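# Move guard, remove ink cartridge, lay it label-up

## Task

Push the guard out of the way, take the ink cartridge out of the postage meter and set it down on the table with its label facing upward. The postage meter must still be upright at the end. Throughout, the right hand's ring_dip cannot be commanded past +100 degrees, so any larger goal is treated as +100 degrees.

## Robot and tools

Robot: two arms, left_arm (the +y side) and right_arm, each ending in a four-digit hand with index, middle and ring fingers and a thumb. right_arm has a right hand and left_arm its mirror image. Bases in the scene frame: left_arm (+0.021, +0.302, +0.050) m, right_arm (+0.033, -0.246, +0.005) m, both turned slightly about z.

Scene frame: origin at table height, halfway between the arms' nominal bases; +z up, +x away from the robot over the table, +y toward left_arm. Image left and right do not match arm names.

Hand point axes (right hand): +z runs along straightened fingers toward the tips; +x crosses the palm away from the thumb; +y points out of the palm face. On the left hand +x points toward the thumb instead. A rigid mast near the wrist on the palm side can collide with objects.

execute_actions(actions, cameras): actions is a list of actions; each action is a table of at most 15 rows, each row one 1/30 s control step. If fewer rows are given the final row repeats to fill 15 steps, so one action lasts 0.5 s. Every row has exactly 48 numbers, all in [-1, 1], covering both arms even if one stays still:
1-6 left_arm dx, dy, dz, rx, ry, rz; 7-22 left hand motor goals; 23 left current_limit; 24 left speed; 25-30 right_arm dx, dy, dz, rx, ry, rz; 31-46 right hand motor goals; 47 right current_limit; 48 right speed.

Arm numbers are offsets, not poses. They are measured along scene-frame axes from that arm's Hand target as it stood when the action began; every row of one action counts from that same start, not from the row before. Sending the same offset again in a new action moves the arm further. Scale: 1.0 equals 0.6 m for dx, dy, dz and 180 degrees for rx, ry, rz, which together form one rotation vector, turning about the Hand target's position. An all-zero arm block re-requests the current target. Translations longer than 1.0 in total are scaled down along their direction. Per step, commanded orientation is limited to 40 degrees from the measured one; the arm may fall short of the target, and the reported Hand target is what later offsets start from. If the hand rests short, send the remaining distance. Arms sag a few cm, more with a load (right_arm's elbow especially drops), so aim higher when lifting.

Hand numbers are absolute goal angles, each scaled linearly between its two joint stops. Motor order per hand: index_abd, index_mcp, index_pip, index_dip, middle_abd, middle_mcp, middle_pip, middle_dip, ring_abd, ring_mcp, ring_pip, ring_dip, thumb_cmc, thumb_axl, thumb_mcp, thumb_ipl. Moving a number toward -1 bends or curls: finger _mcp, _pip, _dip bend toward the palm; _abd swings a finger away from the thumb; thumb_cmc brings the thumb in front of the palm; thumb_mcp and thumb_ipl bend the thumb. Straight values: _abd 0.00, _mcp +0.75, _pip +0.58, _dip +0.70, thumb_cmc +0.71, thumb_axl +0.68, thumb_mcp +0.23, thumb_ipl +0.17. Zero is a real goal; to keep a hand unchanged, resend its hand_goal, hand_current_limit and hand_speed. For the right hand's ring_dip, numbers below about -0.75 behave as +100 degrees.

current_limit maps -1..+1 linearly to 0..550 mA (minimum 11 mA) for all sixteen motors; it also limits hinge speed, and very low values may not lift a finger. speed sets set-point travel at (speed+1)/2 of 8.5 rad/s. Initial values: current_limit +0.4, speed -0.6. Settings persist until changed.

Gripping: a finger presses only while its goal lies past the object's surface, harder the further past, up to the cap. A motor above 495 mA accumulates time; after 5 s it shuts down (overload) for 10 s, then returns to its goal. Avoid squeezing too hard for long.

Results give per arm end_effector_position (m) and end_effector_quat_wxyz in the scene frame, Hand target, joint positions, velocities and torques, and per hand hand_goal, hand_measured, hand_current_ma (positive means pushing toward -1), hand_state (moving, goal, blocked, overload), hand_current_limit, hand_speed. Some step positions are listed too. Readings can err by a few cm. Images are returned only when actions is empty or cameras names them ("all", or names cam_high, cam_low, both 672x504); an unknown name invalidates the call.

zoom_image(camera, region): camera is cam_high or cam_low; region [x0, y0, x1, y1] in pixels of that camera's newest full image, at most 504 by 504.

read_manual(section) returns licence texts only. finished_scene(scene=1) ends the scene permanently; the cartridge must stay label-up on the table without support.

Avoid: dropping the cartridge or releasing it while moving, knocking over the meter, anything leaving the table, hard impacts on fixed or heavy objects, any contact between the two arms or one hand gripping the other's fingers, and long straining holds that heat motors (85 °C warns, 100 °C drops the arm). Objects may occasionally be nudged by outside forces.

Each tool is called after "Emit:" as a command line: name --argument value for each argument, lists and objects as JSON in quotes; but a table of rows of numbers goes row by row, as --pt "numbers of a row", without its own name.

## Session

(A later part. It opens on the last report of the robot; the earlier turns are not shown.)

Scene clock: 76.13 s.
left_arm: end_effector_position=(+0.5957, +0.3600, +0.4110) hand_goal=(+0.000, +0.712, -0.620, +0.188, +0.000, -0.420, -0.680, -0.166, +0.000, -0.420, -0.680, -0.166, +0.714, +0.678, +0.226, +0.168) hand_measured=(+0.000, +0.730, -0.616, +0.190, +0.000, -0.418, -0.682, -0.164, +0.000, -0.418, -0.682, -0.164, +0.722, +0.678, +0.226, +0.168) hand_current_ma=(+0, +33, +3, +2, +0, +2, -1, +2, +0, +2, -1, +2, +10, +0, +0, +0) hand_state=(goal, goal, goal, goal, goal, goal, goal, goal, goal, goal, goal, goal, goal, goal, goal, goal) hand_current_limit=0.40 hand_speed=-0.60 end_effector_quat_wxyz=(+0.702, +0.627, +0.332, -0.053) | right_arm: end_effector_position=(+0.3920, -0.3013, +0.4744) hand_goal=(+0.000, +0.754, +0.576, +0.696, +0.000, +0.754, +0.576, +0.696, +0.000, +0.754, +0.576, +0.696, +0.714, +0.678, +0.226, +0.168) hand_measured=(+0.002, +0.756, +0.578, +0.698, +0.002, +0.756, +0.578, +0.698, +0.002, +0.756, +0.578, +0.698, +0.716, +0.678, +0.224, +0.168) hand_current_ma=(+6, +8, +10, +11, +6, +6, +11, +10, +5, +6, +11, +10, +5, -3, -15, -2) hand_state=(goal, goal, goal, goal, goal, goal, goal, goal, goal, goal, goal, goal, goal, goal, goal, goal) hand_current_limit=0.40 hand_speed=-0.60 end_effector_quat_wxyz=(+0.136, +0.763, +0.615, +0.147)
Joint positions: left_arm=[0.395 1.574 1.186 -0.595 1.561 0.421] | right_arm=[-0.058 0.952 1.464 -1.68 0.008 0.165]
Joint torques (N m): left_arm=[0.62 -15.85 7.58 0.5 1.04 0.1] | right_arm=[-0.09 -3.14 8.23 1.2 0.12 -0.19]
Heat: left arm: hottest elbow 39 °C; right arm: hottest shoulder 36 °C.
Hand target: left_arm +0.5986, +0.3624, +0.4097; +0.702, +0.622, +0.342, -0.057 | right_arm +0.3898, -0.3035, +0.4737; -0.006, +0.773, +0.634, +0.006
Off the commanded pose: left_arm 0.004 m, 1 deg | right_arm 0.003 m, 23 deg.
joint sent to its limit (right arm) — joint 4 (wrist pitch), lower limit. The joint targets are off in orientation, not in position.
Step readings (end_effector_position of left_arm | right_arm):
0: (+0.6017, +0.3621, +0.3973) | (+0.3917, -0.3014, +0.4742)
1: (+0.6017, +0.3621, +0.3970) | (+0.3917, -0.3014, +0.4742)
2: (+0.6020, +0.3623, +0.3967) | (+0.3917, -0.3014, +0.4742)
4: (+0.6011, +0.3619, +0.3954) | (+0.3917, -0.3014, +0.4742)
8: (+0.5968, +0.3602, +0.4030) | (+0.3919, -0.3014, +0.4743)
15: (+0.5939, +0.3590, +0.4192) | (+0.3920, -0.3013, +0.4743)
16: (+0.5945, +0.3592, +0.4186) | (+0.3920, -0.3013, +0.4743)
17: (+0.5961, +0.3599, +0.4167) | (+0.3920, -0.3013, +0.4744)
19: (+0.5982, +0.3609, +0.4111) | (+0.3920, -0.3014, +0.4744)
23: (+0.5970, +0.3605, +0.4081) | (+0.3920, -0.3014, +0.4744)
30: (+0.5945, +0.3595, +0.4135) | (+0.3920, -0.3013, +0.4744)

Emit:
execute_actions --actions '[[[-0.075,-0.0167,0.0,0.0958,0.0814,0.0352,0,0.712,-0.62,0.188,0,-0.42,-0.68,-0.166,0,-0.42,-0.68,-0.166,0.714,0.678,0.226,0.168,0.4,-0.6,0,0,0.0,0,0,0,0,0.754,0.576,0.696,0,0.754,0.576,0.696,0,0.754,0.576,0.696,0.714,0.678,0.226,0.168,0.4,-0.6]],[[-0.075,-0.0167,0,0.0958,0.0814,0.0352,0,0.712,-0.62,0.188,0,-0.42,-0.68,-0.166,0,-0.42,-0.68,-0.166,0.714,0.678,0.226,0.168,0.4,-0.6,0,0,0.0,0,0,0,0,0.754,0.576,0.696,0,0.754,0.576,0.696,0,0.754,0.576,0.696,0.714,0.678,0.226,0.168,0.4,-0.6]],[[-0.075,-0.0167,-0.0167,0.0958,0.0814,0.0352,0,0.712,-0.62,0.188,0,-0.42,-0.68,-0.166,0,-0.42,-0.68,-0.166,0.1,0.678,0.226,0.168,0.4,-0.6,0,0,0.0,0,0,0,0,0.754,0.576,0.696,0,0.754,0.576,0.696,0,0.754,0.576,0.696,0.714,0.678,0.226,0.168,0.4,-0.6]],[[-0.075,-0.0167,-0.0167,0.0958,0.0814,0.0352,0,0.712,-0.62,0.188,0,-0.42,-0.68,-0.166,0,-0.42,-0.68,-0.166,-0.514,0.678,-0.213,0.114,0.4,-0.6,0,0,0.0,0,0,0,0,0.754,0.576,0.696,0,0.754,0.576,0.696,0,0.754,0.576,0.696,0.714,0.678,0.226,0.168,0.4,-0.6]]]' --cameras '["cam_high"]'

Scene clock: 79.67 s.
left_arm: end_effector_position=(+0.4121, +0.3246, +0.3681) hand_goal=(+0.000, +0.712, -0.620, +0.188, +0.000, -0.420, -0.680, -0.166, +0.000, -0.420, -0.680, -0.166, -0.514, +0.678, -0.212, +0.114) hand_measured=(+0.000, +0.716, -0.616, +0.190, +0.000, -0.414, -0.682, -0.164, +0.000, -0.412, -0.682, -0.164, -0.512, +0.678, -0.214, +0.116) hand_current_ma=(+0, +3, +3, +2, +0, +6, -1, +2, +0, +9, -1, +2, +2, +0, -1, +1) hand_state=(goal, goal, goal, goal, goal, goal, goal, goal, goal, goal, goal, goal, goal, goal, goal, goal) hand_current_limit=0.40 hand_speed=-0.60 end_effector_quat_wxyz=(+0.016, +0.708, +0.706, +0.014) | right_arm: end_effector_position=(+0.3920, -0.3013, +0.4744) hand_goal=(+0.000, +0.754, +0.576, +0.696, +0.000, +0.754, +0.576, +0.696, +0.000, +0.754, +0.576, +0.696, +0.714, +0.678, +0.226, +0.168) hand_measured=(+0.002, +0.756, +0.578, +0.698, +0.002, +0.756, +0.578, +0.698, +0.002, +0.756, +0.578, +0.698, +0.716, +0.678, +0.224, +0.168) hand_current_ma=(+6, +8, +10, +11, +6, +6, +11, +10, +5, +6, +11, +10, +5, -3, -15, -2) hand_state=(goal, goal, goal, goal, goal, goal, goal, goal, goal, goal, goal, goal, goal, goal, goal, goal) hand_current_limit=0.40 hand_speed=-0.60 end_effector_quat_wxyz=(+0.136, +0.763, +0.615, +0.147)
Joint positions: left_arm=[-0.008 1.122 1.283 -1.689 0.004 0.006] | right_arm=[-0.058 0.952 1.464 -1.68 0.008 0.165]
Joint torques (N m): left_arm=[-0.67 -8.41 10.61 0.06 -0.22 -0.1] | right_arm=[0.03 -2.96 8.32 1.25 0.14 -0.19]
Heat: left arm: hottest elbow 39 °C; right arm: hottest shoulder 36 °C.
Hand target: left_arm +0.4185, +0.3223, +0.3897; +0.001, +0.707, +0.707, -0.001 | right_arm +0.3898, -0.3036, +0.4737; -0.006, +0.774, +0.634, +0.006
Off the commanded pose: left_arm 0.022 m, 2 deg | right_arm 0.003 m, 23 deg.
joint sent to its limit (left arm) — joint 4 (wrist pitch), lower limit. The joint targets are off in orientation, not in position.
joint sent to its limit (right arm) — joint 4 (wrist pitch), lower limit. The joint targets are off in orientation, not in position.
Step readings (end_effector_position of left_arm | right_arm):
0: (+0.5957, +0.3600, +0.4110) | (+0.3920, -0.3013, +0.4744)
1: (+0.5962, +0.3601, +0.4099) | (+0.3920, -0.3013, +0.4744)
2: (+0.5985, +0.3608, +0.4039) | (+0.3920, -0.3013, +0.4744)
4: (+0.5937, +0.3608, +0.3878) | (+0.3920, -0.3013, +0.4744)
8: (+0.5662, +0.3542, +0.3945) | (+0.3920, -0.3013, +0.4744)
15: (+0.5413, +0.3436, +0.4075) | (+0.3920, -0.3013, +0.4744)
16: (+0.5416, +0.3439, +0.4032) | (+0.3920, -0.3013, +0.4744)
17: (+0.5418, +0.3469, +0.3928) | (+0.3920, -0.3013, +0.4744)
19: (+0.5339, +0.3543, +0.3697) | (+0.3920, -0.3013, +0.4744)
23: (+0.5072, +0.3537, +0.3679) | (+0.3920, -0.3013, +0.4744)
30: (+0.4988, +0.3418, +0.4013) | (+0.3920, -0.3013, +0.4744)
31: (+0.4982, +0.3428, +0.4002) | (+0.3920, -0.3013, +0.4744)
32: (+0.4958, +0.3462, +0.3934) | (+0.3920, -0.3013, +0.4744)
34: (+0.4841, +0.3535, +0.3750) | (+0.3920, -0.3013, +0.4744)
38: (+0.4621, +0.3418, +0.3670) | (+0.3920, -0.3013, +0.4744)
45: (+0.4564, +0.3293, +0.3833) | (+0.3920, -0.3013, +0.4744)
46: (+0.4557, +0.3313, +0.3829) | (+0.3920, -0.3013, +0.4744)
47: (+0.4521, +0.3366, +0.3794) | (+0.3920, -0.3013, +0.4744)
49: (+0.4390, +0.3452, +0.3709) | (+0.3920, -0.3013, +0.4744)
53: (+0.4212, +0.3276, +0.3666) | (+0.3920, -0.3013, +0.4744)
60: (+0.4133, +0.3197, +0.3682) | (+0.3920, -0.3013, +0.4744)
Images, in order (width x height): cam_high 672x504.

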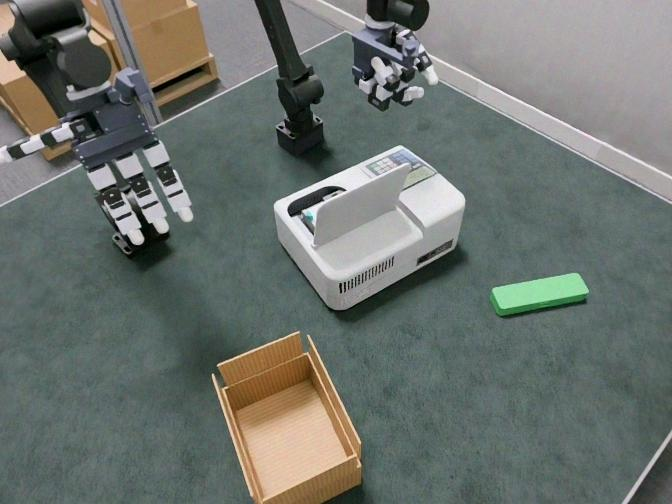

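Emit:
execute_actions --actions '[[[-0.0212,-0.0741,-0.01,0.0486,0.0401,-0.1043,0,0.712,-0.62,0.188,0,-0.42,-0.68,-0.166,0,-0.42,-0.68,-0.166,-0.514,0.678,-0.213,0.114,0.4,-0.6,0,0,0.0,0,0,0,0,0.754,0.576,0.696,0,0.754,0.576,0.696,0,0.754,0.576,0.696,0.714,0.678,0.226,0.168,0.4,-0.6]],[[-0.0212,-0.0741,-0.01,0.0486,0.0401,-0.1043,0,0.712,-0.62,0.188,0,-0.42,-0.68,-0.166,0,-0.42,-0.68,-0.166,-0.514,0.678,-0.213,0.114,0.4,-0.6,0,0,0.0,0,0,0,0,0.754,0.576,0.696,0,0.754,0.576,0.696,0,0.754,0.576,0.696,0.714,0.678,0.226,0.168,0.4,-0.6]],[[-0.0212,-0.0741,-0.01,0.0486,0.0401,-0.1043,0,0.712,-0.62,0.188,0,-0.42,-0.68,-0.166,0,-0.42,-0.68,-0.166,-0.514,0.678,-0.213,0.114,0.4,-0.6,0,0,0.0,0,0,0,0,0.754,0.576,0.696,0,0.754,0.576,0.696,0,0.754,0.576,0.696,0.714,0.678,0.226,0.168,0.4,-0.6]]]' --cameras '["cam_high"]'

Scene clock: 82.47 s.
left_arm: end_effector_position=(+0.3824, +0.1911, +0.3788) hand_goal=(+0.000, +0.712, -0.620, +0.188, +0.000, -0.420, -0.680, -0.166, +0.000, -0.420, -0.680, -0.166, -0.514, +0.678, -0.212, +0.114) hand_measured=(+0.000, +0.714, -0.616, +0.190, +0.000, -0.414, -0.682, -0.164, +0.000, -0.412, -0.682, -0.164, -0.516, +0.678, -0.214, +0.116) hand_current_ma=(+0, +2, +3, +2, +0, +6, -1, +2, +0, +9, -1, +2, -1, +0, -2, +1) hand_state=(goal, goal, goal, goal, goal, goal, goal, goal, goal, goal, goal, goal, goal, goal, goal, goal) hand_current_limit=0.40 hand_speed=-0.60 end_effector_quat_wxyz=(-0.152, +0.945, +0.240, +0.159) | right_arm: end_effector_position=(+0.3920, -0.3013, +0.4744) hand_goal=(+0.000, +0.754, +0.576, +0.696, +0.000, +0.754, +0.576, +0.696, +0.000, +0.754, +0.576, +0.696, +0.714, +0.678, +0.226, +0.168) hand_measured=(+0.002, +0.756, +0.578, +0.698, +0.002, +0.756, +0.578, +0.698, +0.002, +0.756, +0.578, +0.698, +0.716, +0.678, +0.224, +0.168) hand_current_ma=(+6, +8, +10, +11, +6, +6, +11, +10, +5, +6, +11, +10, +5, -3, -15, -2) hand_state=(goal, goal, goal, goal, goal, goal, goal, goal, goal, goal, goal, goal, goal, goal, goal, goal) hand_current_limit=0.40 hand_speed=-0.60 end_effector_quat_wxyz=(+0.136, +0.763, +0.615, +0.147)
Joint positions: left_arm=[-0.417 1.08 1.271 -1.689 -0.438 0.683] | right_arm=[-0.058 0.952 1.464 -1.68 0.008 0.165]
Joint torques (N m): left_arm=[0.03 -6.77 6.91 0.06 -0.59 0.01] | right_arm=[0.03 -3.19 8.21 1.21 0.13 -0.19]
Heat: left arm: hottest elbow 39 °C; right arm: hottest shoulder 36 °C.
Hand target: left_arm +0.3803, +0.1889, +0.3716; -0.279, +0.923, +0.265, +0.026 | right_arm +0.3898, -0.3036, +0.4737; -0.006, +0.774, +0.634, +0.006
Off the commanded pose: left_arm 0.008 m, 22 deg | right_arm 0.003 m, 23 deg.
joint sent to its limit (left arm) — joint 4 (wrist pitch), lower limit. The joint targets are off in orientation, not in position.
joint sent to its limit (right arm) — joint 4 (wrist pitch), lower limit. The joint targets are off in orientation, not in position.
Step readings (end_effector_position of left_arm | right_arm):
0: (+0.4121, +0.3247, +0.3681) | (+0.3920, -0.3013, +0.4744)
1: (+0.4122, +0.3250, +0.3682) | (+0.3920, -0.3013, +0.4744)
2: (+0.4124, +0.3263, +0.3690) | (+0.3920, -0.3013, +0.4744)
4: (+0.4131, +0.3210, +0.3722) | (+0.3920, -0.3013, +0.4744)
8: (+0.4107, +0.2913, +0.3803) | (+0.3920, -0.3013, +0.4744)
15: (+0.4080, +0.2812, +0.3850) | (+0.3920, -0.3013, +0.4744)
16: (+0.4081, +0.2812, +0.3851) | (+0.3920, -0.3013, +0.4744)
17: (+0.4084, +0.2815, +0.3858) | (+0.3920, -0.3013, +0.4744)
19: (+0.4082, +0.2762, +0.3867) | (+0.3920, -0.3013, +0.4744)
23: (+0.4022, +0.2478, +0.3847) | (+0.3920, -0.3013, +0.4744)
30: (+0.3993, +0.2367, +0.3834) | (+0.3920, -0.3013, +0.4744)
31: (+0.3992, +0.2366, +0.3834) | (+0.3920, -0.3013, +0.4744)
32: (+0.3992, +0.2368, +0.3839) | (+0.3920, -0.3013, +0.4744)
34: (+0.3980, +0.2309, +0.3850) | (+0.3920, -0.3013, +0.4744)
38: (+0.3897, +0.2031, +0.3837) | (+0.3920, -0.3013, +0.4744)
45: (+0.3839, +0.1930, +0.3811) | (+0.3920, -0.3013, +0.4744)
Images, in order (width x height): cam_high 672x504.

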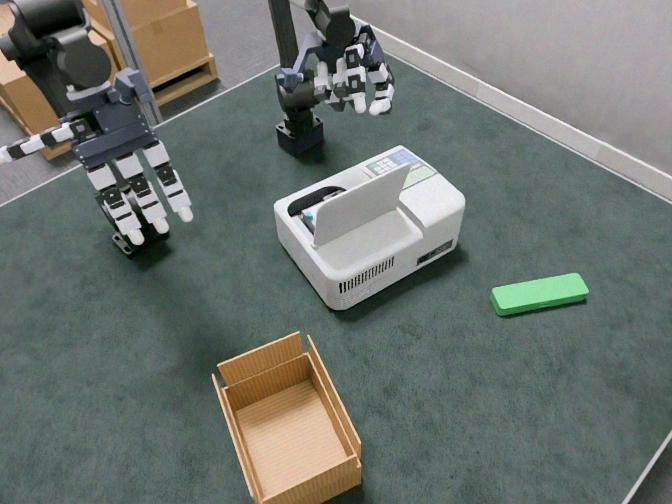

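Emit:
execute_actions --actions '[[[-0.021,-0.0917,-0.033,0.0486,0.0401,-0.1043,0,0.712,-0.62,0.188,0,-0.42,-0.68,-0.166,0,-0.42,-0.68,-0.166,-0.514,0.678,-0.213,0.114,0.4,-0.6,0,0,0.0,0,0,0,0,0.754,0.576,0.696,0,0.754,0.576,0.696,0,0.754,0.576,0.696,0.714,0.678,0.226,0.168,0.4,-0.6]],[[-0.021,-0.0917,-0.033,0.0486,0.0401,-0.1043,0,0.712,-0.62,0.188,0,-0.42,-0.68,-0.166,0,-0.42,-0.68,-0.166,-0.514,0.678,-0.213,0.114,0.4,-0.6,0,0,0.0,0,0,0,0,0.754,0.576,0.696,0,0.754,0.576,0.696,0,0.754,0.576,0.696,0.714,0.678,0.226,0.168,0.4,-0.6]]]' --cameras '["all"]'

Scene clock: 84.60 s.
left_arm: end_effector_position=(+0.3480, +0.0857, +0.3122) hand_goal=(+0.000, +0.712, -0.620, +0.188, +0.000, -0.420, -0.680, -0.166, +0.000, -0.420, -0.680, -0.166, -0.514, +0.678, -0.212, +0.114) hand_measured=(+0.000, +0.710, -0.616, +0.190, +0.000, -0.414, -0.680, -0.164, +0.000, -0.412, -0.680, -0.164, -0.516, +0.678, -0.214, +0.116) hand_current_ma=(+0, -2, +3, +2, +0, +6, +0, +2, +0, +9, +0, +2, -1, +0, -2, +1) hand_state=(goal, goal, goal, goal, goal, goal, goal, goal, goal, goal, goal, goal, goal, goal, goal, goal) hand_current_limit=0.40 hand_speed=-0.60 end_effector_quat_wxyz=(-0.310, +0.927, -0.153, +0.147) | right_arm: end_effector_position=(+0.3920, -0.3013, +0.4744) hand_goal=(+0.000, +0.754, +0.576, +0.696, +0.000, +0.754, +0.576, +0.696, +0.000, +0.754, +0.576, +0.696, +0.714, +0.678, +0.226, +0.168) hand_measured=(+0.002, +0.756, +0.578, +0.698, +0.002, +0.756, +0.578, +0.698, +0.002, +0.756, +0.578, +0.698, +0.716, +0.678, +0.224, +0.168) hand_current_ma=(+6, +8, +10, +11, +6, +6, +11, +10, +5, +6, +11, +10, +5, -3, -15, -2) hand_state=(goal, goal, goal, goal, goal, goal, goal, goal, goal, goal, goal, goal, goal, goal, goal, goal) hand_current_limit=0.40 hand_speed=-0.60 end_effector_quat_wxyz=(+0.136, +0.763, +0.615, +0.147)
Joint positions: left_arm=[-0.748 1.274 1.287 -1.691 -0.694 1.122] | right_arm=[-0.058 0.952 1.464 -1.68 0.008 0.165]
Joint torques (N m): left_arm=[0.44 -10.52 10.41 -0.39 -0.82 0.07] | right_arm=[-0.03 -3.02 8.28 1.22 0.13 -0.19]
Heat: left arm: hottest elbow 39 °C; right arm: hottest shoulder 36 °C.
Hand target: left_arm +0.3552, +0.0789, +0.3319; -0.421, +0.902, -0.087, +0.039 | right_arm +0.3898, -0.3036, +0.4737; -0.006, +0.774, +0.634, +0.006
Off the commanded pose: left_arm 0.022 m, 20 deg | right_arm 0.003 m, 23 deg.
joint sent to its limit (left arm) — joint 4 (wrist pitch), lower limit. The joint targets are off in orientation, not in position.
joint sent to its limit (right arm) — joint 4 (wrist pitch), lower limit. The joint targets are off in orientation, not in position.
Step readings (end_effector_position of left_arm | right_arm):
0: (+0.3824, +0.1911, +0.3787) | (+0.3920, -0.3013, +0.4744)
1: (+0.3825, +0.1912, +0.3787) | (+0.3920, -0.3013, +0.4744)
2: (+0.3827, +0.1917, +0.3788) | (+0.3920, -0.3013, +0.4744)
4: (+0.3811, +0.1838, +0.3768) | (+0.3920, -0.3013, +0.4744)
8: (+0.3716, +0.1495, +0.3640) | (+0.3920, -0.3013, +0.4744)
15: (+0.3692, +0.1368, +0.3484) | (+0.3920, -0.3013, +0.4744)
16: (+0.3690, +0.1370, +0.3482) | (+0.3920, -0.3013, +0.4744)
17: (+0.3691, +0.1376, +0.3482) | (+0.3920, -0.3013, +0.4744)
19: (+0.3666, +0.1312, +0.3454) | (+0.3920, -0.3013, +0.4744)
23: (+0.3529, +0.0992, +0.3268) | (+0.3920, -0.3013, +0.4744)
30: (+0.3475, +0.0874, +0.3069) | (+0.3920, -0.3013, +0.4744)

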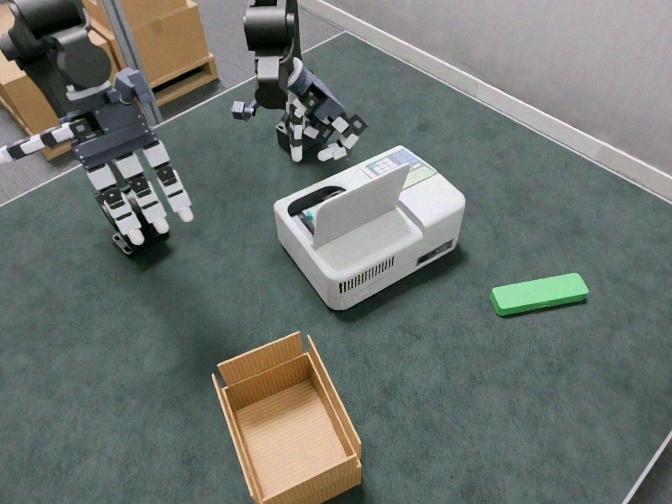

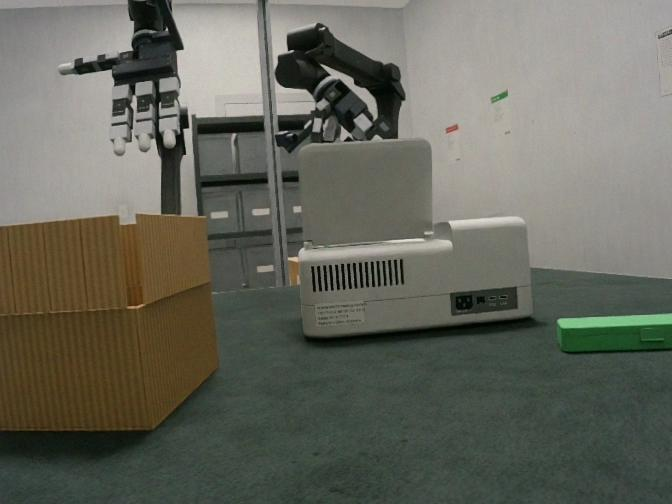

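Emit:
execute_actions --actions '[[[0,0,-0.07,0,0,0,0,0.712,-0.62,0.188,0,-0.42,-0.68,-0.166,0,-0.42,-0.68,-0.166,-0.514,0.678,-0.213,0.114,0.4,-0.6,0,0,0.0,0,0,0,0,0.754,0.576,0.696,0,0.754,0.576,0.696,0,0.754,0.576,0.696,0.714,0.678,0.226,0.168,0.4,-0.6]],[[0,0,-0.06,0,0,0,0,0.712,-0.62,0.188,0,-0.42,-0.68,-0.166,0,-0.42,-0.68,-0.166,-0.514,0.678,-0.213,0.114,0.4,-0.6,0,0,0.0,0,0,0,0,0.754,0.576,0.696,0,0.754,0.576,0.696,0,0.754,0.576,0.696,0.714,0.678,0.226,0.168,0.4,-0.6]]]' --cameras '["all"]'

Emit:
zoom_image --camera "cam_high" --region '[230, 130, 370, 250]'

Scene clock: 87.23 s.
left_arm: end_effector_position=(+0.3607, +0.0797, +0.2603) hand_goal=(+0.000, +0.712, -0.620, +0.188, +0.000, -0.420, -0.680, -0.166, +0.000, -0.420, -0.680, -0.166, -0.514, +0.678, -0.212, +0.114) hand_measured=(+0.000, +0.710, -0.616, +0.190, +0.000, -0.414, -0.680, -0.164, +0.000, -0.412, -0.680, -0.164, -0.516, +0.678, -0.214, +0.116) hand_current_ma=(+0, -2, +3, +2, +0, +6, +0, +2, +0, +9, +0, +2, -1, +0, -2, +1) hand_state=(goal, goal, goal, goal, goal, goal, goal, goal, goal, goal, goal, goal, goal, goal, goal, goal) hand_current_limit=0.40 hand_speed=-0.60 end_effector_quat_wxyz=(-0.344, +0.924, -0.125, +0.115) | right_arm: end_effector_position=(+0.3920, -0.3013, +0.4744) hand_goal=(+0.000, +0.754, +0.576, +0.696, +0.000, +0.754, +0.576, +0.696, +0.000, +0.754, +0.576, +0.696, +0.714, +0.678, +0.226, +0.168) hand_measured=(+0.002, +0.756, +0.578, +0.698, +0.002, +0.756, +0.578, +0.698, +0.002, +0.756, +0.578, +0.698, +0.716, +0.678, +0.224, +0.168) hand_current_ma=(+6, +8, +10, +11, +6, +6, +11, +10, +5, +6, +11, +10, +5, -3, -15, -2) hand_state=(goal, goal, goal, goal, goal, goal, goal, goal, goal, goal, goal, goal, goal, goal, goal, goal) hand_current_limit=0.40 hand_speed=-0.60 end_effector_quat_wxyz=(+0.136, +0.763, +0.615, +0.147)
Joint positions: left_arm=[-0.756 1.393 1.257 -1.691 -0.705 0.999] | right_arm=[-0.058 0.952 1.464 -1.68 0.008 0.165]
Joint torques (N m): left_arm=[-0.5 -11.58 5.96 -0.69 -0.48 -0.15] | right_arm=[-0.09 -3.14 8.23 1.22 0.14 -0.2]
Heat: left arm: hottest elbow 39 °C; right arm: hottest shoulder 36 °C.
Hand target: left_arm +0.3552, +0.0789, +0.2539; -0.421, +0.902, -0.087, +0.039 | right_arm +0.3898, -0.3036, +0.4737; -0.006, +0.774, +0.634, +0.006
Off the commanded pose: left_arm 0.009 m, 13 deg | right_arm 0.003 m, 23 deg.
joint sent to its limit (left arm) — joint 4 (wrist pitch), lower limit. The joint targets are off in orientation, not in position.
joint sent to its limit (right arm) — joint 4 (wrist pitch), lower limit. The joint targets are off in orientation, not in position.
Step readings (end_effector_position of left_arm | right_arm):
0: (+0.3479, +0.0857, +0.3122) | (+0.3920, -0.3013, +0.4744)
1: (+0.3479, +0.0857, +0.3122) | (+0.3920, -0.3013, +0.4744)
2: (+0.3483, +0.0859, +0.3122) | (+0.3920, -0.3013, +0.4744)
4: (+0.3499, +0.0859, +0.3107) | (+0.3920, -0.3013, +0.4744)
8: (+0.3544, +0.0835, +0.3009) | (+0.3920, -0.3013, +0.4744)
15: (+0.3577, +0.0814, +0.2928) | (+0.3920, -0.3013, +0.4744)
16: (+0.3578, +0.0813, +0.2929) | (+0.3920, -0.3013, +0.4744)
17: (+0.3582, +0.0810, +0.2925) | (+0.3920, -0.3013, +0.4744)
19: (+0.3588, +0.0810, +0.2898) | (+0.3920, -0.3013, +0.4744)
23: (+0.3581, +0.0807, +0.2732) | (+0.3920, -0.3013, +0.4744)
30: (+0.3600, +0.0798, +0.2601) | (+0.3920, -0.3013, +0.4744)

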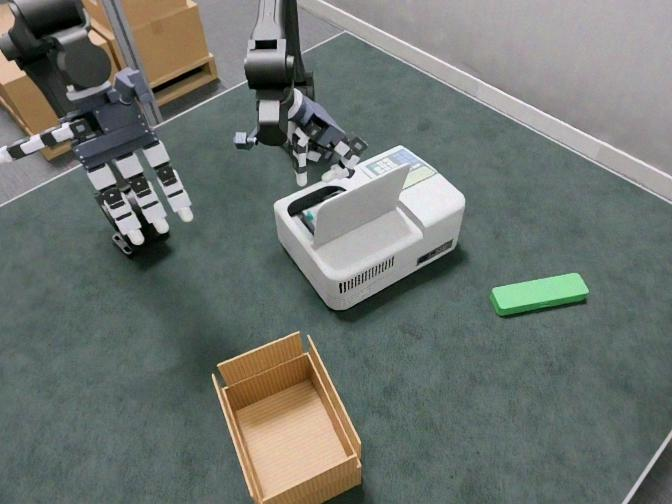

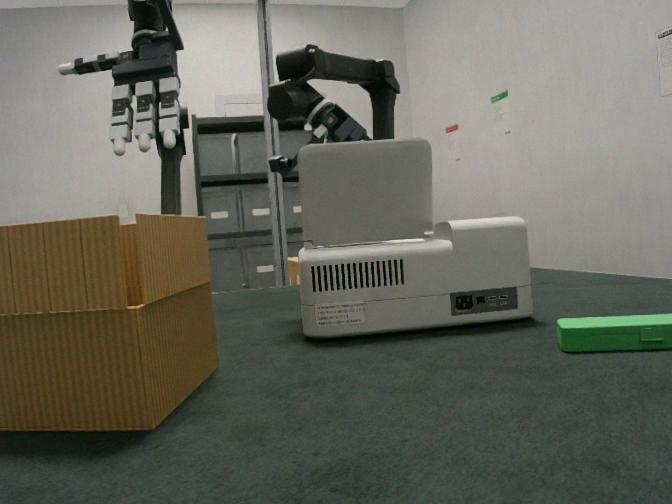

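Scaled by 3.600 from the camera's 672x504 image, which has a finer 960x720 frame.

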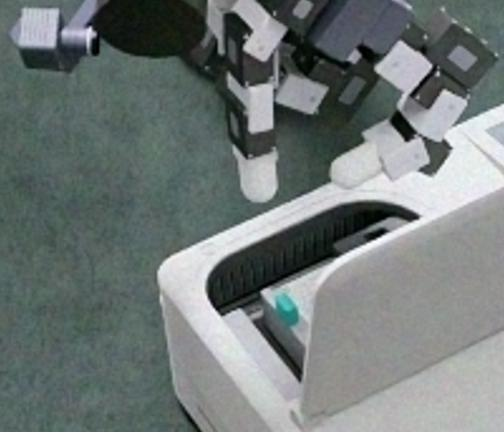

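Emit:
execute_actions --actions '[[[0,-0.0317,-0.05,0,0,0,0,0.589,-0.664,0.116,0,-0.42,-0.68,-0.166,0,-0.42,-0.68,-0.166,-0.514,0.678,-0.213,0.114,0.4,-0.6,0,0,0.0,0,0,0,0,0.754,0.576,0.696,0,0.754,0.576,0.696,0,0.754,0.576,0.696,0.714,0.678,0.226,0.168,0.4,-0.6]],[[0,0,-0.03,0,0,0,0,0.589,-0.664,0.116,0,-0.42,-0.68,-0.166,0,-0.42,-0.68,-0.166,-0.514,0.678,-0.213,0.114,0.4,-0.6,0,0,0.0,0,0,0,0,0.754,0.576,0.696,0,0.754,0.576,0.696,0,0.754,0.576,0.696,0.714,0.678,0.226,0.168,0.4,-0.6]]]' --cameras '["all"]'

Emit:
zoom_image --camera "cam_high" --region '[270, 150, 360, 240]'

Scene clock: 92.00 s.
left_arm: end_effector_position=(+0.3616, +0.0596, +0.2153) hand_goal=(+0.000, +0.590, -0.664, +0.116, +0.000, -0.420, -0.680, -0.166, +0.000, -0.420, -0.680, -0.166, -0.514, +0.678, -0.212, +0.114) hand_measured=(+0.000, +0.588, -0.658, +0.120, +0.000, -0.414, -0.680, -0.164, +0.000, -0.412, -0.680, -0.164, -0.516, +0.678, -0.214, +0.116) hand_current_ma=(+0, -1, +6, +3, +0, +6, +0, +2, +0, +9, +0, +2, -1, +0, -2, +1) hand_state=(goal, goal, goal, goal, goal, goal, goal, goal, goal, goal, goal, goal, goal, goal, goal, goal) hand_current_limit=0.40 hand_speed=-0.60 end_effector_quat_wxyz=(-0.363, +0.921, -0.107, +0.091) | right_arm: end_effector_position=(+0.3920, -0.3013, +0.4744) hand_goal=(+0.000, +0.754, +0.576, +0.696, +0.000, +0.754, +0.576, +0.696, +0.000, +0.754, +0.576, +0.696, +0.714, +0.678, +0.226, +0.168) hand_measured=(+0.002, +0.756, +0.578, +0.698, +0.002, +0.756, +0.578, +0.698, +0.002, +0.756, +0.578, +0.698, +0.716, +0.678, +0.224, +0.168) hand_current_ma=(+6, +8, +10, +11, +6, +6, +11, +10, +5, +6, +11, +10, +5, -3, -15, -2) hand_state=(goal, goal, goal, goal, goal, goal, goal, goal, goal, goal, goal, goal, goal, goal, goal, goal) hand_current_limit=0.40 hand_speed=-0.60 end_effector_quat_wxyz=(+0.136, +0.763, +0.615, +0.147)
Joint positions: left_arm=[-0.798 1.507 1.25 -1.691 -0.685 0.88] | right_arm=[-0.058 0.952 1.464 -1.68 0.008 0.165]
Joint torques (N m): left_arm=[-0.15 -12.4 5.39 -0.9 -0.42 -0.15] | right_arm=[0.03 -3.14 8.27 1.18 0.12 -0.2]
Heat: left arm: hottest elbow 39 °C; right arm: hottest shoulder 36 °C.
Hand target: left_arm +0.3553, +0.0599, +0.2060; -0.421, +0.902, -0.087, +0.039 | right_arm +0.3898, -0.3036, +0.4737; -0.006, +0.774, +0.634, +0.006
Off the commanded pose: left_arm 0.011 m, 9 deg | right_arm 0.003 m, 23 deg.
joint sent to its limit (left arm) — joint 4 (wrist pitch), lower limit. The joint targets are off in orientation, not in position.
joint sent to its limit (right arm) — joint 4 (wrist pitch), lower limit. The joint targets are off in orientation, not in position.
Step readings (end_effector_position of left_arm | right_arm):
0: (+0.3608, +0.0797, +0.2603) | (+0.3920, -0.3013, +0.4744)
1: (+0.3609, +0.0797, +0.2604) | (+0.3920, -0.3013, +0.4744)
2: (+0.3607, +0.0787, +0.2600) | (+0.3920, -0.3013, +0.4744)
4: (+0.3607, +0.0754, +0.2567) | (+0.3920, -0.3013, +0.4744)
8: (+0.3588, +0.0647, +0.2415) | (+0.3920, -0.3013, +0.4744)
15: (+0.3590, +0.0594, +0.2288) | (+0.3920, -0.3013, +0.4744)
16: (+0.3592, +0.0594, +0.2288) | (+0.3920, -0.3013, +0.4744)
17: (+0.3595, +0.0594, +0.2289) | (+0.3920, -0.3013, +0.4744)
19: (+0.3603, +0.0592, +0.2281) | (+0.3920, -0.3013, +0.4744)
23: (+0.3611, +0.0595, +0.2221) | (+0.3920, -0.3013, +0.4744)
30: (+0.3613, +0.0596, +0.2152) | (+0.3920, -0.3013, +0.4744)

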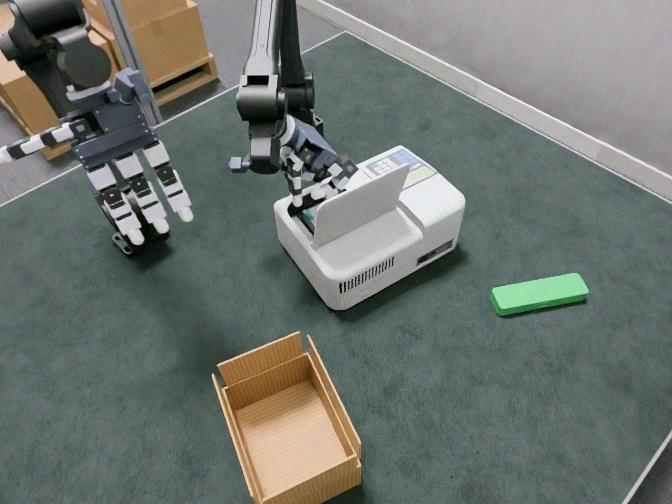

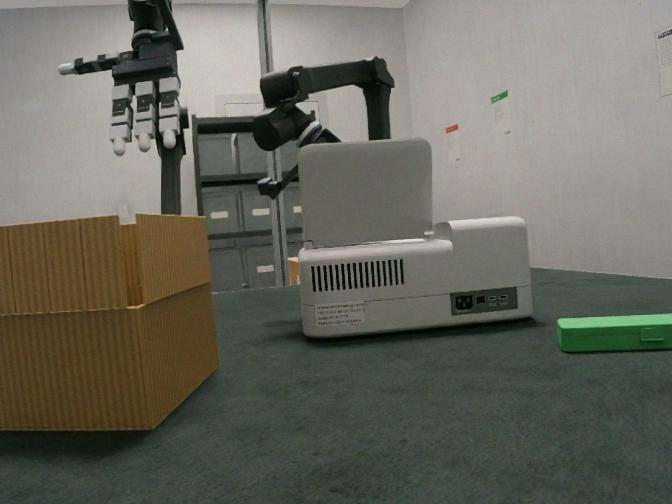

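Scaled by 5.600 from the camera's 672x504 image, which has a finer 960x720 frame.

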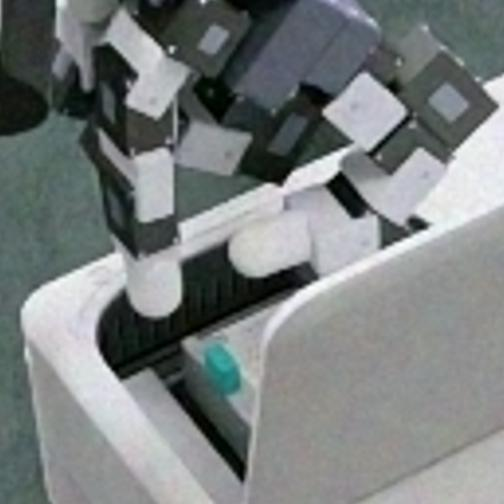

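Emit:
execute_actions --actions '[[[0,0,0,0,0,0,0,0.589,-0.664,0.116,0,-0.42,-0.445,0.261,0,-0.42,-0.445,0.261,-0.514,0.678,-0.213,0.114,0.4,-0.6,0,0,0.0,0,0,0,0,0.754,0.576,0.696,0,0.754,0.576,0.696,0,0.754,0.576,0.696,0.714,0.678,0.226,0.168,0.4,-0.6]],[[0,0,-0.045,0,0,0,0,0.589,-0.664,0.116,0,-0.685,-0.445,0.261,0,-0.685,-0.445,0.261,-0.514,0.678,-0.213,0.114,0.4,-0.6,0,0,0.0,0,0,0,0,0.754,0.576,0.696,0,0.754,0.576,0.696,0,0.754,0.576,0.696,0.714,0.678,0.226,0.168,0.4,-0.6]]]' --cameras '["all"]'

Emit:
zoom_image --camera "cam_high" --region '[280, 170, 350, 240]'

Scene clock: 95.17 s.
left_arm: end_effector_position=(+0.3616, +0.0602, +0.1855) hand_goal=(+0.000, +0.590, -0.664, +0.116, +0.000, -0.684, -0.444, +0.262, +0.000, -0.684, -0.444, +0.262, -0.514, +0.678, -0.212, +0.114) hand_measured=(+0.000, +0.588, -0.658, +0.120, +0.000, -0.666, -0.444, +0.260, +0.000, -0.662, -0.444, +0.260, -0.516, +0.678, -0.214, +0.116) hand_current_ma=(+0, -1, +6, +3, +0, +29, +0, -2, +0, +40, +0, -2, -1, +0, -2, +1) hand_state=(goal, goal, goal, goal, goal, goal, goal, goal, goal, blocked, goal, goal, goal, goal, goal, goal) hand_current_limit=0.40 hand_speed=-0.60 end_effector_quat_wxyz=(-0.383, +0.916, -0.098, +0.072) | right_arm: end_effector_position=(+0.3920, -0.3013, +0.4744) hand_goal=(+0.000, +0.754, +0.576, +0.696, +0.000, +0.754, +0.576, +0.696, +0.000, +0.754, +0.576, +0.696, +0.714, +0.678, +0.226, +0.168) hand_measured=(+0.002, +0.756, +0.578, +0.698, +0.002, +0.756, +0.578, +0.698, +0.002, +0.756, +0.578, +0.698, +0.716, +0.678, +0.224, +0.168) hand_current_ma=(+6, +8, +10, +11, +6, +6, +11, +10, +5, +6, +11, +10, +5, -3, -15, -2) hand_state=(goal, goal, goal, goal, goal, goal, goal, goal, goal, goal, goal, goal, goal, goal, goal, goal) hand_current_limit=0.40 hand_speed=-0.60 end_effector_quat_wxyz=(+0.136, +0.763, +0.615, +0.147)
Joint positions: left_arm=[-0.803 1.573 1.235 -1.691 -0.682 0.827] | right_arm=[-0.058 0.952 1.464 -1.68 0.008 0.165]
Joint torques (N m): left_arm=[-0.44 -13.22 5.29 -1.03 -0.38 -0.11] | right_arm=[-0.21 -3.25 8.2 1.17 0.12 -0.17]
Heat: left arm: hottest elbow 39 °C; right arm: hottest shoulder 36 °C.
Hand target: left_arm +0.3552, +0.0598, +0.1790; -0.421, +0.902, -0.087, +0.039 | right_arm +0.3898, -0.3036, +0.4737; -0.006, +0.774, +0.634, +0.006
Off the commanded pose: left_arm 0.009 m, 6 deg | right_arm 0.003 m, 23 deg.
joint sent to its limit (left arm) — joint 4 (wrist pitch), lower limit. The joint targets are off in orientation, not in position.
joint sent to its limit (right arm) — joint 4 (wrist pitch), lower limit. The joint targets are off in orientation, not in position.
Step readings (end_effector_position of left_arm | right_arm):
0: (+0.3617, +0.0596, +0.2153) | (+0.3920, -0.3013, +0.4744)
1: (+0.3617, +0.0596, +0.2153) | (+0.3920, -0.3013, +0.4744)
2: (+0.3617, +0.0596, +0.2153) | (+0.3920, -0.3013, +0.4744)
4: (+0.3617, +0.0595, +0.2153) | (+0.3920, -0.3013, +0.4744)
8: (+0.3617, +0.0595, +0.2153) | (+0.3920, -0.3013, +0.4744)
15: (+0.3617, +0.0595, +0.2153) | (+0.3920, -0.3013, +0.4744)
16: (+0.3618, +0.0595, +0.2153) | (+0.3920, -0.3013, +0.4744)
17: (+0.3618, +0.0595, +0.2147) | (+0.3920, -0.3013, +0.4744)
19: (+0.3619, +0.0594, +0.2112) | (+0.3920, -0.3013, +0.4744)
23: (+0.3613, +0.0601, +0.1966) | (+0.3920, -0.3013, +0.4744)
30: (+0.3612, +0.0602, +0.1854) | (+0.3920, -0.3013, +0.4744)

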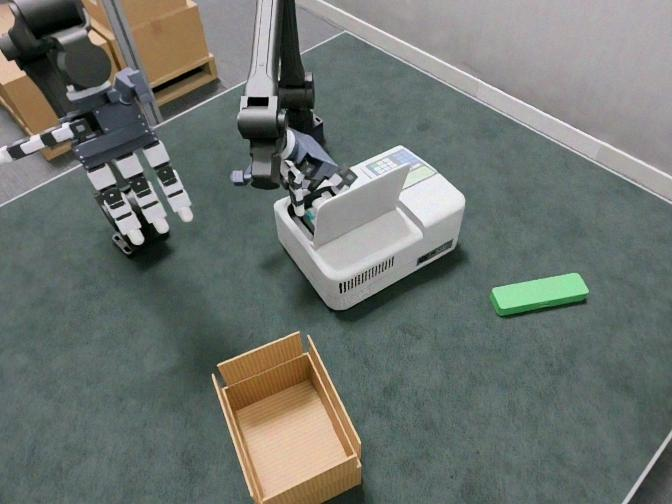

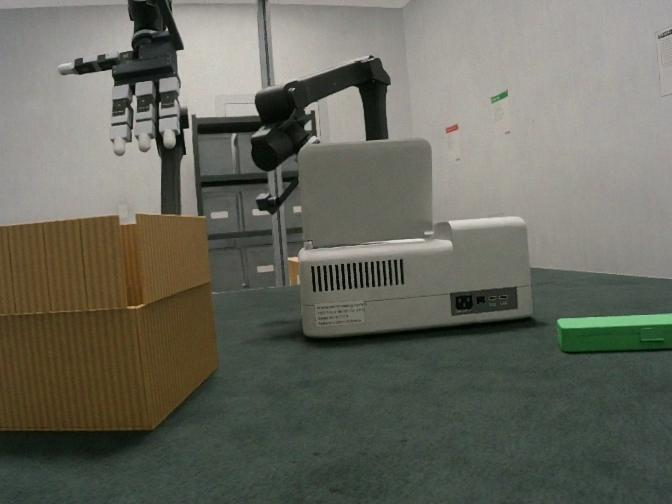

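Scaled by 7.200 from the camera's 672x504 image, which has a finer 960x720 frame.

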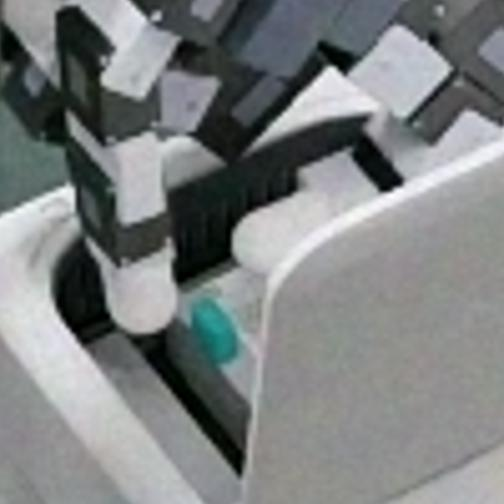

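Emit:
execute_actions --actions '[[[0,0,-0.0333,0,0,0,0,0.589,-0.664,0.116,0,-0.685,-0.445,0.261,0,-0.685,-0.445,0.261,-0.514,0.678,-0.258,0.114,0.4,-0.6,0,0,0.0,0,0,0,0,0.754,0.576,0.696,0,0.754,0.576,0.696,0,0.754,0.576,0.696,0.714,0.678,0.226,0.168,0.4,-0.6]]]' --cameras '["all"]'

Emit:
zoom_image --camera "cam_high" --region '[280, 170, 350, 240]'

Scene clock: 97.27 s.
left_arm: end_effector_position=(+0.3634, +0.0583, +0.1684) hand_goal=(+0.000, +0.590, -0.664, +0.116, +0.000, -0.684, -0.444, +0.262, +0.000, -0.684, -0.444, +0.262, -0.514, +0.678, -0.258, +0.114) hand_measured=(+0.000, +0.588, -0.658, +0.120, +0.000, -0.668, -0.444, +0.260, +0.000, -0.664, -0.444, +0.260, -0.516, +0.678, -0.256, +0.116) hand_current_ma=(+0, -1, +6, +3, +0, +28, +0, -2, +0, +39, +0, -2, -1, +0, +3, +1) hand_state=(goal, goal, goal, goal, goal, goal, goal, goal, goal, blocked, goal, goal, goal, goal, goal, goal) hand_current_limit=0.40 hand_speed=-0.60 end_effector_quat_wxyz=(-0.394, +0.912, -0.090, +0.063) | right_arm: end_effector_position=(+0.3920, -0.3013, +0.4744) hand_goal=(+0.000, +0.754, +0.576, +0.696, +0.000, +0.754, +0.576, +0.696, +0.000, +0.754, +0.576, +0.696, +0.714, +0.678, +0.226, +0.168) hand_measured=(+0.002, +0.756, +0.578, +0.698, +0.002, +0.756, +0.578, +0.698, +0.002, +0.756, +0.578, +0.698, +0.716, +0.678, +0.224, +0.168) hand_current_ma=(+6, +8, +10, +11, +6, +6, +11, +10, +5, +6, +11, +10, +5, -3, -15, -2) hand_state=(goal, goal, goal, goal, goal, goal, goal, goal, goal, goal, goal, goal, goal, goal, goal, goal) hand_current_limit=0.40 hand_speed=-0.60 end_effector_quat_wxyz=(+0.136, +0.763, +0.615, +0.147)
Joint positions: left_arm=[-0.807 1.618 1.235 -1.691 -0.679 0.789] | right_arm=[-0.058 0.952 1.464 -1.68 0.008 0.165]
Joint torques (N m): left_arm=[-0.5 -13.63 4.72 -1.11 -0.38 -0.1] | right_arm=[-0.15 -3.19 8.27 1.25 0.14 -0.21]
Heat: left arm: hottest elbow 39 °C; right arm: hottest shoulder 36 °C.
Hand target: left_arm +0.3552, +0.0598, +0.1590; -0.421, +0.902, -0.087, +0.039 | right_arm +0.3898, -0.3036, +0.4737; -0.006, +0.774, +0.634, +0.006
Off the commanded pose: left_arm 0.013 m, 4 deg | right_arm 0.003 m, 23 deg.
joint sent to its limit (left arm) — joint 4 (wrist pitch), lower limit. The joint targets are off in orientation, not in position.
joint sent to its limit (right arm) — joint 4 (wrist pitch), lower limit. The joint targets are off in orientation, not in position.
Step readings (end_effector_position of left_arm | right_arm):
0: (+0.3617, +0.0601, +0.1855) | (+0.3920, -0.3013, +0.4744)
1: (+0.3617, +0.0601, +0.1855) | (+0.3920, -0.3013, +0.4744)
2: (+0.3618, +0.0600, +0.1854) | (+0.3920, -0.3013, +0.4744)
4: (+0.3621, +0.0595, +0.1838) | (+0.3920, -0.3013, +0.4744)
8: (+0.3628, +0.0588, +0.1752) | (+0.3920, -0.3013, +0.4744)
15: (+0.3631, +0.0584, +0.1683) | (+0.3920, -0.3013, +0.4744)

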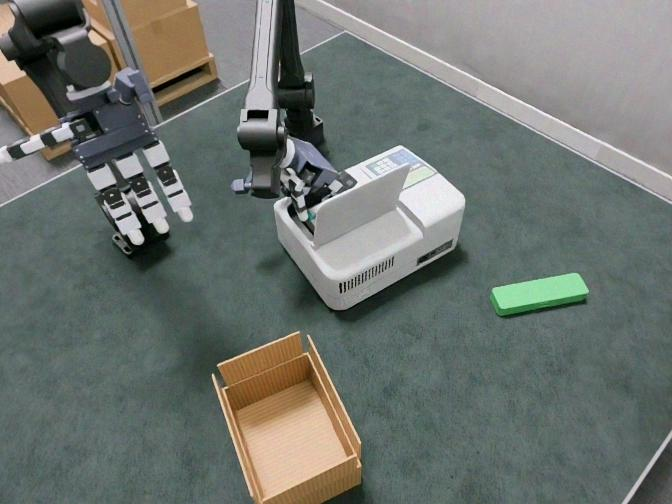

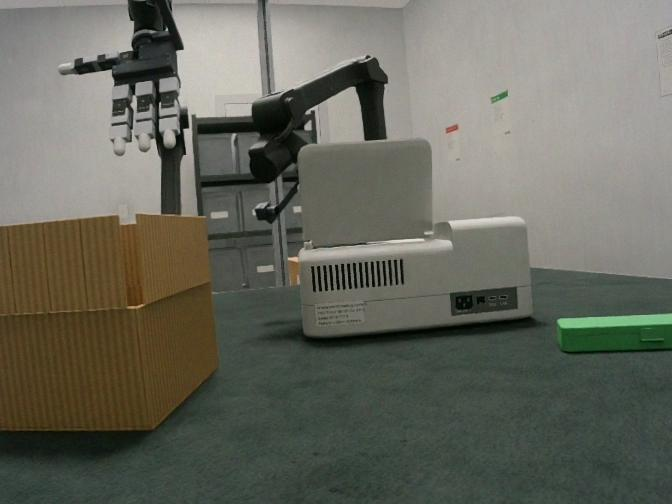

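Scaled by 7.200 from the camera's 672x504 image, which has a finer 960x720 frame.

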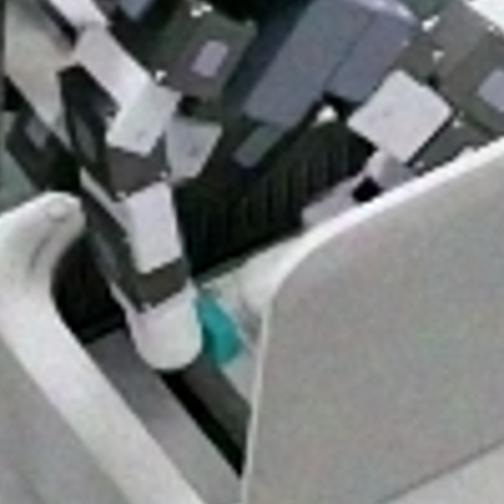

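Emit:
execute_actions --actions '[[[0.003,0,-0.02,0,0,0,0,0.589,-0.664,0.116,0,-0.685,-0.445,0.261,0,-0.685,-0.445,0.261,-0.514,0.678,-0.258,0.114,0.4,-0.6,0,0,0.0,0,0,0,0,0.754,0.576,0.696,0,0.754,0.576,0.696,0,0.754,0.576,0.696,0.714,0.678,0.226,0.168,0.4,-0.6]]]' --cameras '["all"]'

Emit:
zoom_image --camera "cam_high" --region '[280, 170, 350, 240]'

Scene clock: 98.80 s.
left_arm: end_effector_position=(+0.3649, +0.0591, +0.1593) hand_goal=(+0.000, +0.590, -0.664, +0.116, +0.000, -0.684, -0.444, +0.262, +0.000, -0.684, -0.444, +0.262, -0.514, +0.678, -0.258, +0.114) hand_measured=(-0.004, +0.590, -0.668, +0.120, +0.000, -0.668, -0.444, +0.260, +0.000, -0.664, -0.444, +0.260, -0.516, +0.678, -0.256, +0.116) hand_current_ma=(-4, +0, -4, +3, +0, +28, +0, -2, +0, +39, +0, -2, -1, +0, +3, +1) hand_state=(goal, goal, goal, goal, goal, goal, goal, goal, goal, blocked, goal, goal, goal, goal, goal, goal) hand_current_limit=0.40 hand_speed=-0.60 end_effector_quat_wxyz=(-0.402, +0.910, -0.084, +0.059) | right_arm: end_effector_position=(+0.3920, -0.3013, +0.4744) hand_goal=(+0.000, +0.754, +0.576, +0.696, +0.000, +0.754, +0.576, +0.696, +0.000, +0.754, +0.576, +0.696, +0.714, +0.678, +0.226, +0.168) hand_measured=(+0.002, +0.756, +0.578, +0.698, +0.002, +0.756, +0.578, +0.698, +0.002, +0.756, +0.578, +0.698, +0.716, +0.678, +0.224, +0.168) hand_current_ma=(+6, +8, +10, +11, +6, +6, +11, +10, +5, +6, +11, +10, +5, -3, -15, -2) hand_state=(goal, goal, goal, goal, goal, goal, goal, goal, goal, goal, goal, goal, goal, goal, goal, goal) hand_current_limit=0.40 hand_speed=-0.60 end_effector_quat_wxyz=(+0.136, +0.763, +0.615, +0.147)
Joint positions: left_arm=[-0.807 1.643 1.235 -1.693 -0.681 0.767] | right_arm=[-0.058 0.952 1.464 -1.68 0.008 0.165]
Joint torques (N m): left_arm=[-0.5 -13.16 4.77 -1.16 -0.33 -0.1] | right_arm=[-0.03 -3.31 8.23 1.24 0.14 -0.2]
Heat: left arm: hottest elbow 39 °C; right arm: hottest shoulder 36 °C.
Hand target: left_arm +0.3571, +0.0599, +0.1470; -0.421, +0.902, -0.087, +0.039 | right_arm +0.3898, -0.3036, +0.4737; -0.006, +0.774, +0.634, +0.006
Off the commanded pose: left_arm 0.015 m, 3 deg | right_arm 0.003 m, 23 deg.
joint sent to its limit (left arm) — joint 4 (wrist pitch), lower limit. The joint targets still meet the commanded pose.
joint sent to its limit (right arm) — joint 4 (wrist pitch), lower limit. The joint targets are off in orientation, not in position.
Step readings (end_effector_position of left_arm | right_arm):
0: (+0.3634, +0.0583, +0.1684) | (+0.3920, -0.3013, +0.4744)
1: (+0.3634, +0.0583, +0.1684) | (+0.3920, -0.3013, +0.4744)
2: (+0.3635, +0.0583, +0.1683) | (+0.3920, -0.3013, +0.4744)
4: (+0.3638, +0.0584, +0.1672) | (+0.3920, -0.3013, +0.4744)
8: (+0.3643, +0.0585, +0.1612) | (+0.3920, -0.3013, +0.4744)
15: (+0.3648, +0.0591, +0.1593) | (+0.3920, -0.3013, +0.4744)

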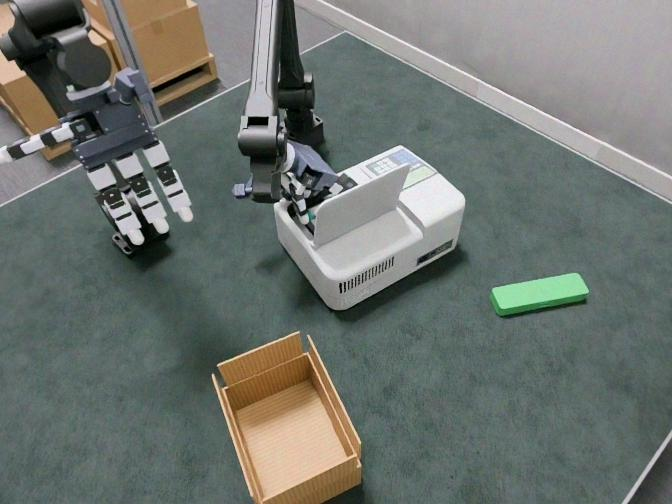

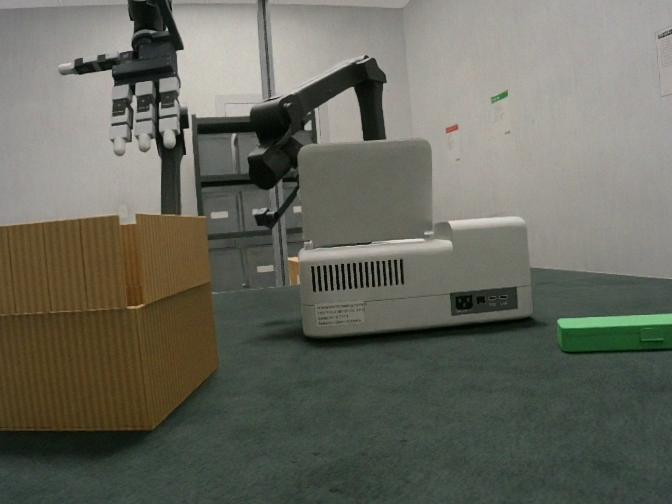

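Scaled by 7.200 from the camera's 672x504 image, which has a finer 960x720 frame.

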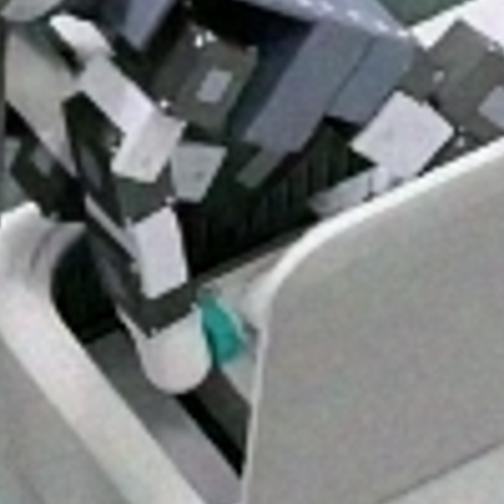

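Emit:
execute_actions --actions '[[[0,0,0,0,0,0,0,0.479,-0.664,0.116,0,-0.685,-0.445,0.261,0,-0.685,-0.445,0.261,-0.514,0.678,-0.315,0.114,0.4,-0.6,0,0,0.0,0,0,0,0,0.754,0.576,0.696,0,0.754,0.576,0.696,0,0.754,0.576,0.696,0.714,0.678,0.226,0.168,0.4,-0.6]]]' --cameras '["cam_high"]'

Emit:
zoom_image --camera "cam_high" --region '[280, 170, 350, 240]'

Scene clock: 100.60 s.
left_arm: end_effector_position=(+0.3644, +0.0586, +0.1588) hand_goal=(+0.000, +0.480, -0.664, +0.116, +0.000, -0.684, -0.444, +0.262, +0.000, -0.684, -0.444, +0.262, -0.514, +0.678, -0.314, +0.114) hand_measured=(-0.004, +0.490, -0.666, +0.116, +0.000, -0.668, -0.444, +0.260, +0.000, -0.664, -0.444, +0.260, -0.514, +0.678, -0.288, +0.118) hand_current_ma=(-3, +16, -2, +0, +0, +28, +0, -2, +0, +38, +0, -2, +0, +0, +71, +7) hand_state=(goal, goal, goal, goal, goal, goal, goal, goal, goal, blocked, goal, goal, goal, goal, blocked, goal) hand_current_limit=0.40 hand_speed=-0.60 end_effector_quat_wxyz=(-0.402, +0.910, -0.083, +0.058) | right_arm: end_effector_position=(+0.3920, -0.3013, +0.4744) hand_goal=(+0.000, +0.754, +0.576, +0.696, +0.000, +0.754, +0.576, +0.696, +0.000, +0.754, +0.576, +0.696, +0.714, +0.678, +0.226, +0.168) hand_measured=(+0.002, +0.756, +0.578, +0.698, +0.002, +0.756, +0.578, +0.698, +0.002, +0.756, +0.578, +0.698, +0.716, +0.678, +0.224, +0.168) hand_current_ma=(+6, +8, +10, +11, +6, +6, +11, +10, +5, +6, +11, +10, +5, -3, -15, -2) hand_state=(goal, goal, goal, goal, goal, goal, goal, goal, goal, goal, goal, goal, goal, goal, goal, goal) hand_current_limit=0.40 hand_speed=-0.60 end_effector_quat_wxyz=(+0.136, +0.763, +0.615, +0.147)
Joint positions: left_arm=[-0.808 1.644 1.235 -1.694 -0.679 0.764] | right_arm=[-0.058 0.952 1.464 -1.68 0.008 0.165]
Joint torques (N m): left_arm=[-0.26 -13.33 4.74 -1.03 -0.39 -0.07] | right_arm=[0.03 -3.19 8.23 1.24 0.13 -0.19]
Heat: left arm: hottest elbow 39 °C; right arm: hottest shoulder 36 °C.
Hand target: left_arm +0.3570, +0.0599, +0.1471; -0.421, +0.902, -0.087, +0.039 | right_arm +0.3898, -0.3036, +0.4737; -0.006, +0.774, +0.634, +0.006
Off the commanded pose: left_arm 0.014 m, 3 deg | right_arm 0.003 m, 23 deg.
joint sent to its limit (left arm) — joint 4 (wrist pitch), lower limit. The joint targets still meet the commanded pose.
joint sent to its limit (right arm) — joint 4 (wrist pitch), lower limit. The joint targets are off in orientation, not in position.
Step readings (end_effector_position of left_arm | right_arm):
0: (+0.3649, +0.0591, +0.1593) | (+0.3920, -0.3013, +0.4744)
1: (+0.3649, +0.0591, +0.1593) | (+0.3920, -0.3013, +0.4744)
2: (+0.3650, +0.0590, +0.1593) | (+0.3920, -0.3013, +0.4744)
4: (+0.3650, +0.0592, +0.1594) | (+0.3920, -0.3013, +0.4744)
8: (+0.3644, +0.0586, +0.1588) | (+0.3920, -0.3013, +0.4744)
15: (+0.3644, +0.0586, +0.1588) | (+0.3920, -0.3013, +0.4744)
Images, in order (width x height): cam_high 672x504.

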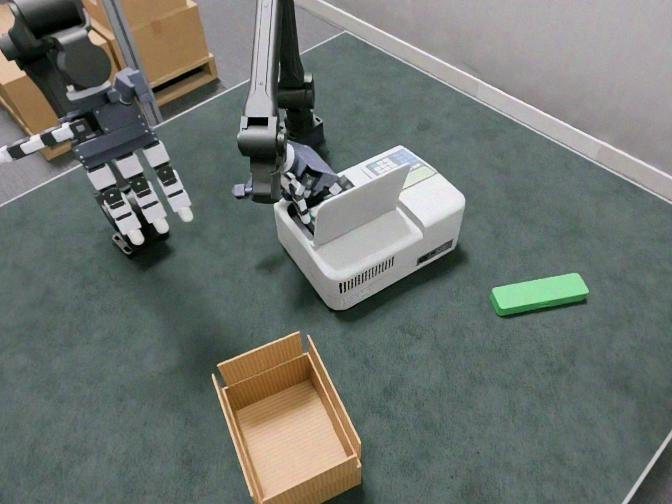

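Scaled by 7.200 from the camera's 672x504 image, which has a finer 960x720 frame.

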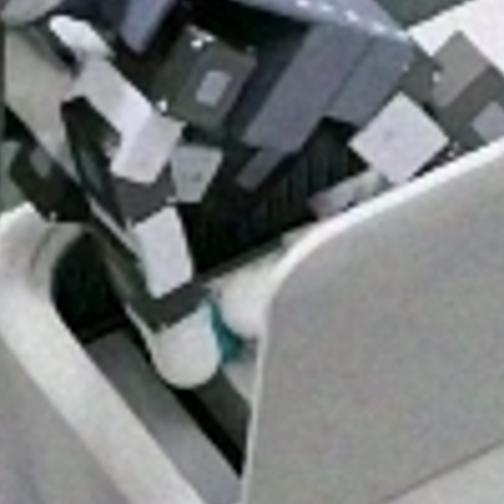

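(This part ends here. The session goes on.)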